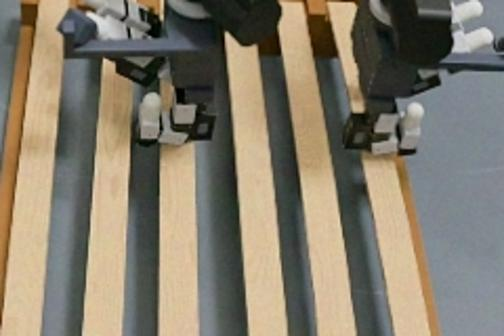

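execute_actions([
  [[0,0.008,-0.03,0,0,0,-0.98,0,0.576,0.696,-0.98,0,0.576,0.696,0.754,0,-0.98,-0.39,0.714,0.678,0.226,0.168,0.4,-0.6,0,0.008,-0.03,0,0,0.033,-0.98,0,0.576,0.696,-0.98,0,0.576,0.696,0.754,0,-0.98,-0.39,0.714,0.678,0.226,0.168,0.4,-0.6]],
  [[0,0,-0.03,0,0,0,-0.98,0,0.576,0.696,-0.98,0,0.576,0.696,0.754,0,-0.98,-0.39,0.714,0.678,0.226,0.168,0.4,-0.6,0,0,-0.03,0,0,0,-0.98,0,0.576,0.696,-0.98,0,0.576,0.696,0.754,0,-0.98,-0.39,0.714,0.678,0.226,0.168,0.4,-0.6]],
  [[-0.004,0,-0.07,0.0005,0.0191,0,-0.98,0,0.576,0.696,-0.98,0,0.576,0.696,0.754,0,-0.98,-0.39,0.714,0.678,0.226,0.168,0.4,-0.6,-0.004,0,-0.07,-0.0109,0.0191,0,-0.98,0,0.576,0.696,-0.98,0,0.576,0.696,0.754,0,-0.98,-0.39,0.714,0.678,0.226,0.168,0.4,-0.6]],
  [[-0.004,0,-0.07,0.0005,0.0191,0,-0.98,0,0.576,0.696,-0.98,0,0.576,0.696,0.754,0,-0.98,-0.39,0.714,0.678,0.226,0.168,0.4,-0.6,-0.004,0,-0.07,-0.0109,0.0191,0,-0.98,0,0.576,0.696,-0.98,0,0.576,0.696,0.754,0,-0.98,-0.39,0.714,0.678,0.226,0.168,0.4,-0.6]],
])

execute_actions([
  [[-0.0125,0,-0.0667,0.0005,0.0175,0,-0.98,0,0.576,0.696,-0.98,0,0.576,0.696,0.754,0,-0.98,-0.39,0.714,0.678,0.226,0.168,0.4,-0.6,-0.0125,0,-0.0667,-0.01,0.0175,0,-0.98,0,0.576,0.696,-0.98,0,0.576,0.696,0.754,0,-0.98,-0.39,0.714,0.678,0.226,0.168,0.4,-0.6]],
  [[-0.0125,0,-0.0667,0.0005,0.0175,0,-0.98,0,0.576,0.696,-0.98,0,0.576,0.696,0.754,0,-0.98,-0.39,0.714,0.678,0.226,0.168,0.4,-0.6,-0.0125,0,-0.0667,-0.01,0.0175,0,-0.98,0,0.576,0.696,-0.98,0,0.576,0.696,0.754,0,-0.98,-0.39,0.714,0.678,0.226,0.168,0.4,-0.6]],
])

Scene clock: 907.37 s.
left_arm: end_effector_position=(+0.4576, +0.3501, +0.1218) hand_goal=(-0.980, +0.000, +0.576, +0.696, -0.980, +0.000, +0.576, +0.696, +0.754, +0.000, -0.980, -0.390, +0.714, +0.678, +0.226, +0.168) hand_measured=(-0.968, +0.000, +0.578, +0.694, -0.968, +0.000, +0.578, +0.694, +0.762, +0.032, -0.968, -0.388, +0.716, +0.678, +0.220, +0.166) hand_current_ma=(+12, +0, +1, -1, +13, +0, +0, -1, +6, +38, +11, +1, +0, +0, -5, -1) hand_state=(goal, goal, goal, goal, goal, goal, goal, goal, goal, blocked, goal, goal, goal, goal, goal, goal) hand_current_limit=0.40 hand_speed=-0.60 end_effector_quat_wxyz=(+0.019, -0.002, +1.000, +0.001) | right_arm: end_effector_position=(+0.4545, -0.0367, +0.1299) hand_goal=(-0.980, +0.000, +0.576, +0.696, -0.980, +0.000, +0.576, +0.696, +0.754, +0.000, -0.980, -0.390, +0.714, +0.678, +0.226, +0.168) hand_measured=(-0.968, +0.000, +0.578, +0.694, -0.968, +0.000, +0.578, +0.694, +0.732, +0.012, -0.976, -0.388, +0.712, +0.678, +0.220, +0.166) hand_current_ma=(+36, +0, +4, -4, +39, -1, +3, -5, -79, +33, +11, +6, -2, -2, -18, -4) hand_state=(goal, goal, goal, goal, goal, goal, goal, goal, blocked, goal, goal, goal, goal, goal, goal, goal) hand_current_limit=0.40 hand_speed=-0.60 end_effector_quat_wxyz=(-0.004, +0.999, +0.040, +0.006)
Joint positions: left_arm=[-0.025 1.756 1.415 -1.192 -0.002 -1.592] | right_arm=[0.63 1.92 1.633 -1.269 -0.001 2.077]
Joint torques (N m): left_arm=[-1.14 -8.12 3.63 0.8 -0.19 0.11] | right_arm=[0.97 -6.53 4.36 0.77 -0.27 -0.2]
Heat: left arm: hottest elbow 35 °C; right arm: hottest elbow 35 °C.
Hand target: left_arm +0.4451, +0.3536, +0.0384; -0.060, -0.001, +0.998, +0.002 | right_arm +0.4461, -0.0354, +0.0386; +0.031, +0.996, +0.052, -0.062
Off the commanded pose: left_arm 0.084 m, 9 deg | right_arm 0.092 m, 9 deg.

Scene clock: 908.57 s.
left_arm: end_effector_position=(+0.4615, +0.3500, +0.1088) hand_goal=(-0.980, +0.000, +0.576, +0.696, -0.980, +0.000, +0.576, +0.696, +0.754, +0.000, -0.980, -0.390, +0.714, +0.678, +0.226, +0.168) hand_measured=(-0.968, +0.000, +0.578, +0.694, -0.968, +0.000, +0.578, +0.694, +0.770, +0.050, -0.960, -0.388, +0.716, +0.678, +0.220, +0.166) hand_current_ma=(+12, +0, +1, -1, +13, +0, +0, -1, +18, +76, +23, +1, +0, +0, -5, -1) hand_state=(goal, goal, goal, goal, goal, goal, goal, goal, goal, blocked, goal, goal, goal, goal, goal, goal) hand_current_limit=0.40 hand_speed=-0.60 end_effector_quat_wxyz=(+0.028, -0.002, +1.000, +0.001) | right_arm: end_effector_position=(+0.4543, -0.0338, +0.1223) hand_goal=(-0.980, +0.000, +0.576, +0.696, -0.980, +0.000, +0.576, +0.696, +0.754, +0.000, -0.980, -0.390, +0.714, +0.678, +0.226, +0.168) hand_measured=(-0.968, +0.000, +0.578, +0.694, -0.968, +0.000, +0.578, +0.694, +0.696, +0.022, -0.974, -0.388, +0.712, +0.678, +0.220, +0.166) hand_current_ma=(+36, +0, +4, -4, +39, -1, +3, -5, -236, +59, +13, +6, -2, -2, -18, -4) hand_state=(goal, goal, goal, goal, goal, goal, goal, goal, blocked, blocked, goal, goal, goal, goal, goal, goal) hand_current_limit=0.40 hand_speed=-0.60 end_effector_quat_wxyz=(+0.000, +0.999, +0.039, +0.002)
Joint positions: left_arm=[-0.025 1.766 1.393 -1.141 -0.002 -1.592] | right_arm=[0.635 1.937 1.636 -1.266 0.003 2.084]
Joint torques (N m): left_arm=[-1.2 -1.49 0.61 0.83 -0.24 0.1] | right_arm=[1.67 0.03 1.09 1.51 -0.92 -0.22]
Heat: left arm: hottest elbow 35 °C; right arm: hottest elbow 35 °C.
Hand target: left_arm +0.4302, +0.3536, -0.0415; -0.115, -0.001, +0.993, +0.003 | right_arm +0.4311, -0.0353, -0.0414; +0.059, +0.990, +0.052, -0.118
Off the commanded pose: left_arm 0.154 m, 16 deg | right_arm 0.165 m, 15 deg.

execute_actions([
  [[0.011,0,0.16,-0.0007,-0.0244,0,-0.98,0,0.576,0.696,-0.98,0,0.576,0.696,0.754,0,-0.98,-0.39,0.714,0.678,0.226,0.168,0.4,-0.6,0.011,0,0.16,0.0139,-0.0244,0,-0.98,0,0.576,0.696,-0.98,0,0.576,0.696,0.754,0,-0.98,-0.39,0.714,0.678,0.226,0.168,0.4,-0.6]],
  [[0.011,0,0.14,-0.0007,-0.0244,0,-0.98,0,0.576,0.696,-0.98,0,0.576,0.696,0.754,0,-0.98,-0.39,0.714,0.678,0.226,0.168,0.4,-0.6,0.011,0,0.14,0.0139,-0.0244,0,-0.98,0,0.576,0.696,-0.98,0,0.576,0.696,0.754,0,-0.98,-0.39,0.714,0.678,0.226,0.168,0.4,-0.6]],
  [[0.03,0,0.083,-0.0006,-0.0244,0,-0.98,0,0.576,0.696,-0.98,0,0.576,0.696,0.754,0,-0.98,-0.39,0.714,0.678,0.226,0.168,0.4,-0.6,0.03,-0.03,0.083,0.014,-0.0244,-0.013,-0.98,0,0.576,0.696,-0.98,0,0.576,0.696,0.754,0,-0.98,-0.39,0.714,0.678,0.226,0.168,0.4,-0.6]],
  [[0.06,-0.066,0,0,0,0,-0.98,0,0.576,0.696,-0.98,0,0.576,0.696,0.754,0,-0.98,-0.39,0.714,0.678,0.226,0.168,0.4,-0.6,0.06,-0.056,0,0,0,-0.02,-0.98,0,0.576,0.696,-0.98,0,0.576,0.696,0.754,0,-0.98,-0.39,0.714,0.678,0.226,0.168,0.4,-0.6]],
  [[0.055,-0.066,-0.05,0,0,0,-0.98,0,0.576,0.696,-0.98,0,0.576,0.696,0.754,0,-0.98,-0.39,0.714,0.678,0.226,0.168,0.4,-0.6,0.055,-0.056,-0.05,0,0,0,-0.98,0,0.576,0.696,-0.98,0,0.576,0.696,0.754,0,-0.98,-0.39,0.714,0.678,0.226,0.168,0.4,-0.6]],
], cameras=["cam_high"])

zoom_image(camera="cam_high", region=[190, 200, 430, 360])

Scene clock: 917.60 s.
left_arm: end_effector_position=(+0.5173, +0.2727, +0.1513) hand_goal=(-0.980, +0.000, +0.576, +0.696, -0.980, +0.000, +0.576, +0.696, +0.754, +0.000, -0.980, -0.390, +0.714, +0.678, +0.226, +0.168) hand_measured=(-0.968, +0.000, +0.578, +0.694, -0.968, +0.000, +0.578, +0.694, +0.756, -0.002, -0.972, -0.388, +0.714, +0.678, +0.220, +0.166) hand_current_ma=(+13, +0, +1, -1, +13, +0, +0, -1, +0, +0, +5, +1, +0, +0, -6, -1) hand_state=(goal, goal, goal, goal, goal, goal, goal, goal, goal, goal, goal, goal, goal, goal, goal, goal) hand_current_limit=0.40 hand_speed=-0.60 end_effector_quat_wxyz=(-0.013, +0.009, +1.000, +0.002) | right_arm: end_effector_position=(+0.5146, -0.1309, +0.1454) hand_goal=(-0.980, +0.000, +0.576, +0.696, -0.980, +0.000, +0.576, +0.696, +0.754, +0.000, -0.980, -0.390, +0.714, +0.678, +0.226, +0.168) hand_measured=(-0.968, +0.000, +0.578, +0.694, -0.968, +0.000, +0.578, +0.694, +0.754, -0.004, -0.976, -0.388, +0.714, +0.678, +0.220, +0.166) hand_current_ma=(+37, +0, +4, -4, +40, +0, +3, -5, +0, -6, +8, +6, +0, -2, -19, -4) hand_state=(goal, goal, goal, goal, goal, goal, goal, goal, goal, goal, goal, goal, goal, goal, goal, goal) hand_current_limit=0.40 hand_speed=-0.60 end_effector_quat_wxyz=(+0.008, +1.000, -0.012, -0.024)
Joint positions: left_arm=[-0.155 1.942 1.763 -1.417 -0.001 -1.7] | right_arm=[0.431 1.997 1.785 -1.409 -0.003 1.982]
Joint torques (N m): left_arm=[-1.08 -20.72 10.04 -0.08 -0.25 -0.12] | right_arm=[1.26 -17.08 10.43 -0.13 0.27 -0.25]
Heat: left arm: hottest elbow 35 °C; right arm: hottest elbow 35 °C.
Hand target: left_arm +0.5304, +0.2743, +0.1583; +0.000, +0.000, +1.000, +0.000 | right_arm +0.5313, -0.1207, +0.1584; -0.001, +1.000, +0.000, -0.001
Off the commanded pose: left_arm 0.015 m, 2 deg | right_arm 0.023 m, 3 deg.
Images, in order (width x height): cam_high 504x504.

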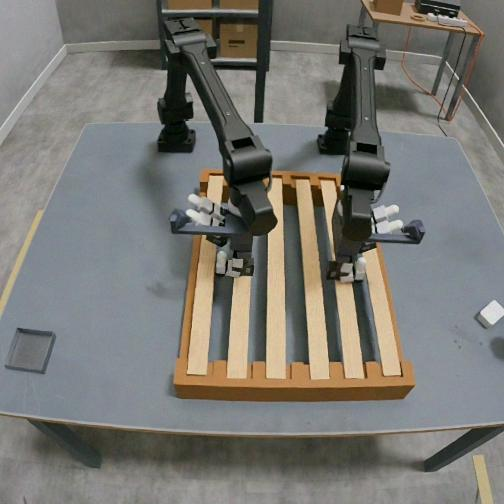

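Scaled by 2.100.

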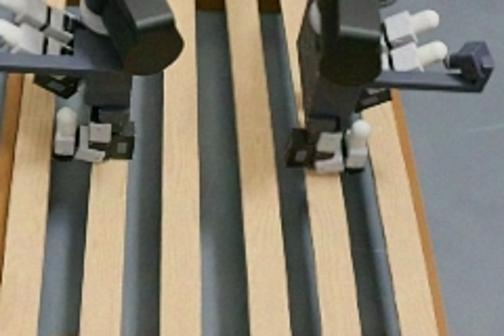

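execute_actions([
  [[0,0.003,-0.06,0,0,0,-0.98,0,0.576,0.696,-0.98,0,0.576,0.696,0.754,0,-0.98,-0.39,0.714,0.678,0.226,0.168,0.4,-0.6,0,0.01,-0.06,0,0,0,-0.98,0,0.576,0.696,-0.98,0,0.576,0.696,0.754,0,-0.98,-0.39,0.714,0.678,0.226,0.168,0.4,-0.6]],
  [[-0.004,0,-0.07,0.0027,0.0191,0,-0.98,0,0.576,0.696,-0.98,0,0.576,0.696,0.754,0,-0.98,-0.39,0.714,0.678,0.226,0.168,0.4,-0.6,-0.004,0,-0.07,-0.0076,0.0191,0,-0.98,0,0.576,0.696,-0.98,0,0.576,0.696,0.754,0,-0.98,-0.39,0.714,0.678,0.226,0.168,0.4,-0.6]],
  [[-0.004,0,-0.07,0.0027,0.0191,0,-0.98,0,0.576,0.696,-0.98,0,0.576,0.696,0.754,0,-0.98,-0.39,0.714,0.678,0.226,0.168,0.4,-0.6,-0.004,0,-0.07,-0.0076,0.0191,0,-0.98,0,0.576,0.696,-0.98,0,0.576,0.696,0.754,0,-0.98,-0.39,0.714,0.678,0.226,0.168,0.4,-0.6]],
])

execute_actions([
  [[-0.0125,0,-0.0667,0.0025,0.0175,0,-0.98,0,0.576,0.696,-0.98,0,0.576,0.696,0.754,0,-0.98,-0.39,0.714,0.678,0.226,0.168,0.4,-0.6,-0.0125,0,-0.0667,-0.007,0.0175,0,-0.98,0,0.576,0.696,-0.98,0,0.576,0.696,0.754,0,-0.98,-0.39,0.714,0.678,0.226,0.168,0.4,-0.6]],
  [[-0.0125,0,-0.0667,0.0025,0.0175,0,-0.98,0,0.576,0.696,-0.98,0,0.576,0.696,0.754,0,-0.98,-0.39,0.714,0.678,0.226,0.168,0.4,-0.6,-0.0125,0,-0.0667,-0.007,0.0175,0,-0.98,0,0.576,0.696,-0.98,0,0.576,0.696,0.754,0,-0.98,-0.39,0.714,0.678,0.226,0.168,0.4,-0.6]],
])

Scene clock: 923.20 s.
left_arm: end_effector_position=(+0.5355, +0.2718, +0.1311) hand_goal=(-0.980, +0.000, +0.576, +0.696, -0.980, +0.000, +0.576, +0.696, +0.754, +0.000, -0.980, -0.390, +0.714, +0.678, +0.226, +0.168) hand_measured=(-0.968, +0.000, +0.578, +0.694, -0.968, +0.000, +0.578, +0.694, +0.758, +0.030, -0.970, -0.388, +0.714, +0.678, +0.220, +0.166) hand_current_ma=(+13, +0, +1, -1, +13, +0, +0, -1, +2, +35, +8, +1, +0, +0, -6, -1) hand_state=(goal, goal, goal, goal, goal, goal, goal, goal, goal, blocked, goal, goal, goal, goal, goal, goal) hand_current_limit=0.40 hand_speed=-0.60 end_effector_quat_wxyz=(+0.018, +0.006, +1.000, -0.002) | right_arm: end_effector_position=(+0.5353, -0.1183, +0.1307) hand_goal=(-0.980, +0.000, +0.576, +0.696, -0.980, +0.000, +0.576, +0.696, +0.754, +0.000, -0.980, -0.390, +0.714, +0.678, +0.226, +0.168) hand_measured=(-0.968, +0.000, +0.578, +0.694, -0.968, +0.000, +0.578, +0.694, +0.748, +0.020, -0.972, -0.388, +0.714, +0.678, +0.220, +0.166) hand_current_ma=(+36, +0, +4, -4, +40, +0, +3, -5, -15, +51, +21, +6, -1, -2, -18, -4) hand_state=(goal, goal, goal, goal, goal, goal, goal, goal, goal, goal, goal, goal, goal, goal, goal, goal) hand_current_limit=0.40 hand_speed=-0.60 end_effector_quat_wxyz=(-0.004, +1.000, -0.008, +0.010)
Joint positions: left_arm=[-0.152 1.961 1.742 -1.316 -0.001 -1.701] | right_arm=[0.439 2.019 1.79 -1.32 0.001 1.981]
Joint torques (N m): left_arm=[-1.44 -11.75 3.92 0.79 -0.27 -0.07] | right_arm=[1.2 -7.59 4.81 0.57 -0.05 -0.12]
Heat: left arm: hottest elbow 36 °C; right arm: hottest elbow 35 °C.
Hand target: left_arm +0.5257, +0.2763, +0.0383; -0.060, +0.000, +0.998, +0.009 | right_arm +0.5265, -0.1145, +0.0383; +0.023, +0.998, +0.000, -0.061
Off the commanded pose: left_arm 0.093 m, 9 deg | right_arm 0.093 m, 9 deg.

Scene clock: 924.40 s.
left_arm: end_effector_position=(+0.5365, +0.2720, +0.1224) hand_goal=(-0.980, +0.000, +0.576, +0.696, -0.980, +0.000, +0.576, +0.696, +0.754, +0.000, -0.980, -0.390, +0.714, +0.678, +0.226, +0.168) hand_measured=(-0.968, +0.000, +0.578, +0.694, -0.968, +0.000, +0.578, +0.694, +0.764, +0.050, -0.962, -0.388, +0.714, +0.678, +0.220, +0.166) hand_current_ma=(+13, +0, +1, -1, +13, +0, +0, -1, +9, +75, +22, +1, +0, +0, -6, -1) hand_state=(goal, goal, goal, goal, goal, goal, goal, goal, goal, blocked, goal, goal, goal, goal, goal, goal) hand_current_limit=0.40 hand_speed=-0.60 end_effector_quat_wxyz=(+0.024, +0.004, +1.000, -0.001) | right_arm: end_effector_position=(+0.5396, -0.1155, +0.1222) hand_goal=(-0.980, +0.000, +0.576, +0.696, -0.980, +0.000, +0.576, +0.696, +0.754, +0.000, -0.980, -0.390, +0.714, +0.678, +0.226, +0.168) hand_measured=(-0.968, +0.000, +0.578, +0.694, -0.968, +0.000, +0.578, +0.694, +0.734, +0.034, -0.970, -0.388, +0.714, +0.678, +0.220, +0.166) hand_current_ma=(+36, +0, +4, -4, +40, +0, +3, -5, -64, +98, +28, +6, -1, -2, -18, -4) hand_state=(goal, goal, goal, goal, goal, goal, goal, goal, goal, blocked, goal, goal, goal, goal, goal, goal) hand_current_limit=0.40 hand_speed=-0.60 end_effector_quat_wxyz=(-0.002, +1.000, -0.006, +0.015)
Joint positions: left_arm=[-0.152 1.962 1.722 -1.283 -0.004 -1.707] | right_arm=[0.443 2.033 1.79 -1.299 0.008 1.982]
Joint torques (N m): left_arm=[-1.61 -5.54 0.59 1.01 -0.15 -0.06] | right_arm=[1.85 -2.2 1.46 0.66 -0.52 -0.07]
Heat: left arm: hottest elbow 35 °C; right arm: hottest elbow 35 °C.
Hand target: left_arm +0.5106, +0.2763, -0.0418; -0.115, -0.001, +0.993, +0.017 | right_arm +0.5116, -0.1147, -0.0417; +0.044, +0.992, +0.000, -0.115
Off the commanded pose: left_arm 0.166 m, 16 deg | right_arm 0.166 m, 16 deg.

execute_actions([
  [[0.011,0,0.16,-0.0035,-0.0244,0,-0.98,0,0.576,0.696,-0.98,0,0.576,0.696,0.754,0,-0.98,-0.39,0.714,0.678,0.226,0.168,0.4,-0.6,0.011,0,0.16,0.0098,-0.0244,0,-0.98,0,0.576,0.696,-0.98,0,0.576,0.696,0.754,0,-0.98,-0.39,0.714,0.678,0.226,0.168,0.4,-0.6]],
  [[0.011,0,0.14,-0.0035,-0.0244,0,-0.98,0,0.576,0.696,-0.98,0,0.576,0.696,0.754,0,-0.98,-0.39,0.714,0.678,0.226,0.168,0.4,-0.6,0.011,0,0.14,0.0097,-0.0244,0,-0.98,0,0.576,0.696,-0.98,0,0.576,0.696,0.754,0,-0.98,-0.39,0.714,0.678,0.226,0.168,0.4,-0.6]],
  [[-0.02,0.05,0.1,-0.0034,-0.0244,0,-0.98,0,0.576,0.696,-0.98,0,0.576,0.696,0.754,0,-0.98,-0.39,0.714,0.678,0.226,0.168,0.4,-0.6,-0.03,-0.07,0.1,0.0097,-0.0244,0,-0.98,0,0.576,0.696,-0.98,0,0.576,0.696,0.754,0,-0.98,-0.39,0.714,0.678,0.226,0.168,0.4,-0.6]],
  [[-0.05,0.08,0.06,0,0,0,-0.98,0,0.576,0.696,-0.98,0,0.576,0.696,0.754,0,-0.98,-0.39,0.714,0.678,0.226,0.168,0.4,-0.6,-0.06,-0.1,0.06,0,0,0,-0.98,0,0.576,0.696,-0.98,0,0.576,0.696,0.754,0,-0.98,-0.39,0.714,0.678,0.226,0.168,0.4,-0.6]],
  [[-0.04,0.08,0.05,0,0,0,-0.98,0,0.576,0.696,-0.98,0,0.576,0.696,0.754,0,-0.98,-0.39,0.714,0.678,0.226,0.168,0.4,-0.6,-0.06,-0.1,0.06,0,0,0,-0.98,0,0.576,0.696,-0.98,0,0.576,0.696,0.754,0,-0.98,-0.39,0.714,0.678,0.226,0.168,0.4,-0.6]],
  [[0,0.08,0.04,-0.139,0,0,0.87,0,-0.927,0.986,0.87,0,-0.927,0.986,1.0,0,1.0,1.0,-0.571,0.678,-0.08,0.0595,0.4,-0.6,-0.06,-0.1,0.03,0,0,0,-0.98,0,0.576,0.696,-0.98,0,0.576,0.696,0.754,0,-0.98,-0.39,0.714,0.678,0.226,0.168,0.4,-0.6]],
  [[0,0,0.03,-0.139,0,0,0.87,0,-0.927,0.986,0.87,0,-0.927,0.986,1.0,0,1.0,1.0,-0.571,0.678,-0.08,0.0595,0.4,-0.6,-0.06,-0.1,0,0,0,0,-0.98,0,0.576,0.696,-0.98,0,0.576,0.696,0.754,0,-0.98,-0.39,0.714,0.678,0.226,0.168,0.4,-0.6]],
  [[0,0,0,-0.0556,0,0,0.87,0,-0.927,0.986,0.87,0,-0.927,0.986,1.0,0,1.0,1.0,-0.571,0.678,-0.08,0.0595,0.4,-0.6,0,0,0,0,0,0,-0.98,0,0.576,0.696,-0.98,0,0.576,0.696,0.754,0,-0.98,-0.39,0.714,0.678,0.226,0.168,0.4,-0.6]],
  [[0,0,0,-0.0278,0,0,0.87,0,-0.927,0.986,0.87,0,-0.927,0.986,1.0,0,1.0,1.0,-0.571,0.678,-0.08,0.0595,0.4,-0.6,0,0,0,0,0,0,-0.98,0,0.576,0.696,-0.98,0,0.576,0.696,0.754,0,-0.98,-0.39,0.714,0.678,0.226,0.168,0.4,-0.6]],
], cameras=["cam_high"])

zoom_image(camera="cam_high", region=[170, 160, 430, 420])

Scene clock: 938.40 s.
left_arm: end_effector_position=(+0.4575, +0.4469, +0.3095) hand_goal=(+0.870, +0.000, -0.926, +0.986, +0.870, +0.000, -0.926, +0.986, +1.000, +0.000, +1.000, +1.000, -0.570, +0.678, -0.080, +0.060) hand_measured=(+0.858, +0.000, -0.922, +0.984, +0.858, +0.000, -0.922, +0.984, +0.988, +0.002, +0.992, +0.996, -0.566, +0.678, -0.080, +0.060) hand_current_ma=(-11, +0, +3, -1, -12, +0, +3, -1, -13, +0, -6, -1, +2, +0, +0, +0) hand_state=(goal, goal, goal, goal, goal, goal, goal, goal, goal, goal, goal, goal, goal, goal, goal, goal) hand_current_limit=0.40 hand_speed=-0.60 end_effector_quat_wxyz=(+0.190, -0.096, +0.871, -0.443) | right_arm: end_effector_position=(+0.3604, -0.3995, +0.2902) hand_goal=(-0.980, +0.000, +0.576, +0.696, -0.980, +0.000, +0.576, +0.696, +0.754, +0.000, -0.980, -0.390, +0.714, +0.678, +0.226, +0.168) hand_measured=(-0.972, -0.002, +0.578, +0.694, -0.970, -0.002, +0.578, +0.694, +0.756, -0.002, -0.976, -0.388, +0.714, +0.678, +0.220, +0.166) hand_current_ma=(+26, -2, +4, -4, +31, -2, +3, -5, +4, -6, +11, +6, +1, -2, -17, -4) hand_state=(goal, goal, goal, goal, goal, goal, goal, goal, goal, goal, goal, goal, goal, goal, goal, goal) hand_current_limit=0.40 hand_speed=-0.60 end_effector_quat_wxyz=(+0.000, +1.000, -0.012, +0.003)
Joint positions: left_arm=[0.51 1.713 1.838 -1.702 1.005 -1.269] | right_arm=[-0.058 1.392 1.39 -1.563 0 1.492]
Joint torques (N m): left_arm=[-1.08 -17.38 7.65 -0.01 0.95 -0.07] | right_arm=[0.85 -9.41 7.38 -0.1 0.21 -0.22]
Heat: left arm: hottest elbow 36 °C; right arm: hottest elbow 34 °C.
Hand target: left_arm +0.4578, +0.4501, +0.3063; +0.000, +0.000, +0.843, -0.537 | right_arm +0.3627, -0.3966, +0.2883; -0.001, +1.000, +0.000, -0.001
Off the commanded pose: left_arm 0.005 m, 27 deg | right_arm 0.004 m, 1 deg.
joint sent to its limit (left arm) — joint 4 (wrist pitch), lower limit. The joint targets are off in orientation, not in position.
Images, in order (width x height): cam_high 504x504.

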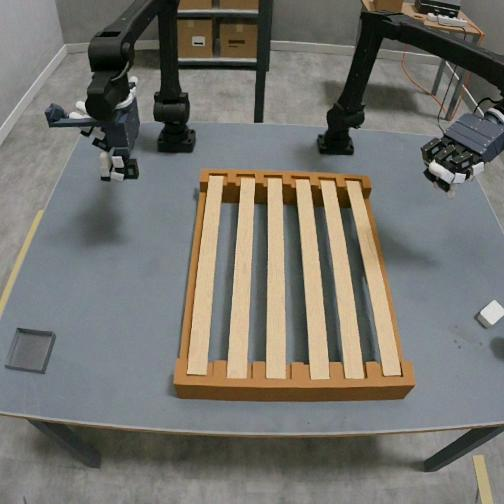

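Scaled by 1.938.

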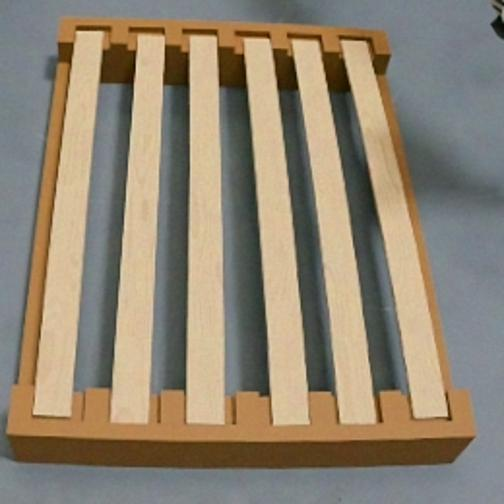

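execute_actions([
  [[0,-0.03,-0.06,0,0,0,0.87,0,-0.927,0.986,0.87,0,-0.927,0.986,1.0,0,1.0,1.0,-0.571,0.678,-0.08,0.0595,0.4,-0.6,0,0,0,0,0,0,-0.98,0,0.576,0.696,-0.98,0,0.576,0.696,0.754,0,-0.98,-0.39,0.714,0.678,0.226,0.168,0.4,-0.6]],
  [[0,-0.03,-0.04,0,0,0,0.87,0,-0.927,0.986,0.87,0,-0.927,0.986,1.0,0,1.0,1.0,-0.571,0.678,-0.08,0.0595,0.4,-0.6,0,0,0,0,0,0,-0.98,0,0.576,0.696,-0.98,0,0.576,0.696,0.754,0,-0.98,-0.39,0.714,0.678,0.226,0.168,0.4,-0.6]],
], cameras=["cam_high"])

Scene clock: 942.10 s.
left_arm: end_effector_position=(+0.4571, +0.4132, +0.2623) hand_goal=(+0.870, +0.000, -0.926, +0.986, +0.870, +0.000, -0.926, +0.986, +1.000, +0.000, +1.000, +1.000, -0.570, +0.678, -0.080, +0.060) hand_measured=(+0.860, +0.000, -0.922, +0.984, +0.858, +0.000, -0.922, +0.984, +0.988, +0.000, +0.994, +0.998, -0.568, +0.678, -0.080, +0.060) hand_current_ma=(-10, +0, +2, -1, -12, +0, +2, -1, -12, +0, -5, -1, +1, +0, +0, +0) hand_state=(goal, goal, goal, goal, goal, goal, goal, goal, goal, goal, goal, goal, goal, goal, goal, goal) hand_current_limit=0.40 hand_speed=-0.60 end_effector_quat_wxyz=(+0.142, -0.073, +0.873, -0.462) | right_arm: end_effector_position=(+0.3604, -0.3995, +0.2902) hand_goal=(-0.980, +0.000, +0.576, +0.696, -0.980, +0.000, +0.576, +0.696, +0.754, +0.000, -0.980, -0.390, +0.714, +0.678, +0.226, +0.168) hand_measured=(-0.972, -0.002, +0.578, +0.694, -0.970, -0.002, +0.578, +0.694, +0.756, -0.002, -0.976, -0.388, +0.714, +0.678, +0.220, +0.166) hand_current_ma=(+26, -2, +4, -4, +31, -2, +3, -5, +4, -6, +11, +6, +1, -2, -17, -4) hand_state=(goal, goal, goal, goal, goal, goal, goal, goal, goal, goal, goal, goal, goal, goal, goal, goal) hand_current_limit=0.40 hand_speed=-0.60 end_effector_quat_wxyz=(+0.000, +1.000, -0.012, +0.003)
Joint positions: left_arm=[0.453 1.74 1.748 -1.703 1.003 -1.208] | right_arm=[-0.058 1.392 1.39 -1.563 0 1.492]
Joint torques (N m): left_arm=[-1.49 -16.73 6.31 -0.12 0.8 0.14] | right_arm=[1.32 -9.58 7.43 -0.09 0.19 -0.22]
Heat: left arm: hottest elbow 36 °C; right arm: hottest elbow 35 °C.
Hand target: left_arm +0.4579, +0.4142, +0.2463; +0.000, +0.000, +0.843, -0.537 | right_arm +0.3627, -0.3966, +0.2883; -0.001, +1.000, +0.000, -0.001
Off the commanded pose: left_arm 0.016 m, 21 deg | right_arm 0.004 m, 1 deg.
joint sent to its limit (left arm) — joint 4 (wrist pitch), lower limit. The joint targets are off in orientation, not in position.
Images, in order (width x height): cam_high 504x504.

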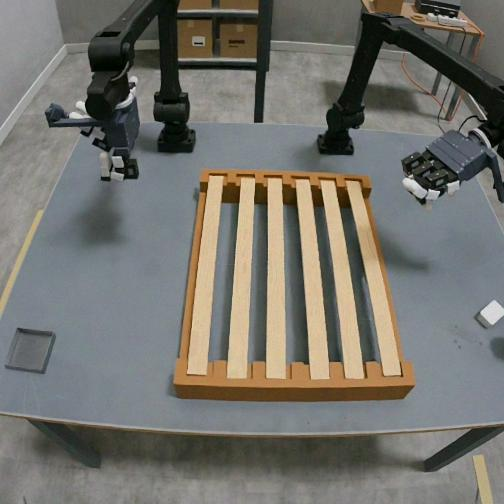

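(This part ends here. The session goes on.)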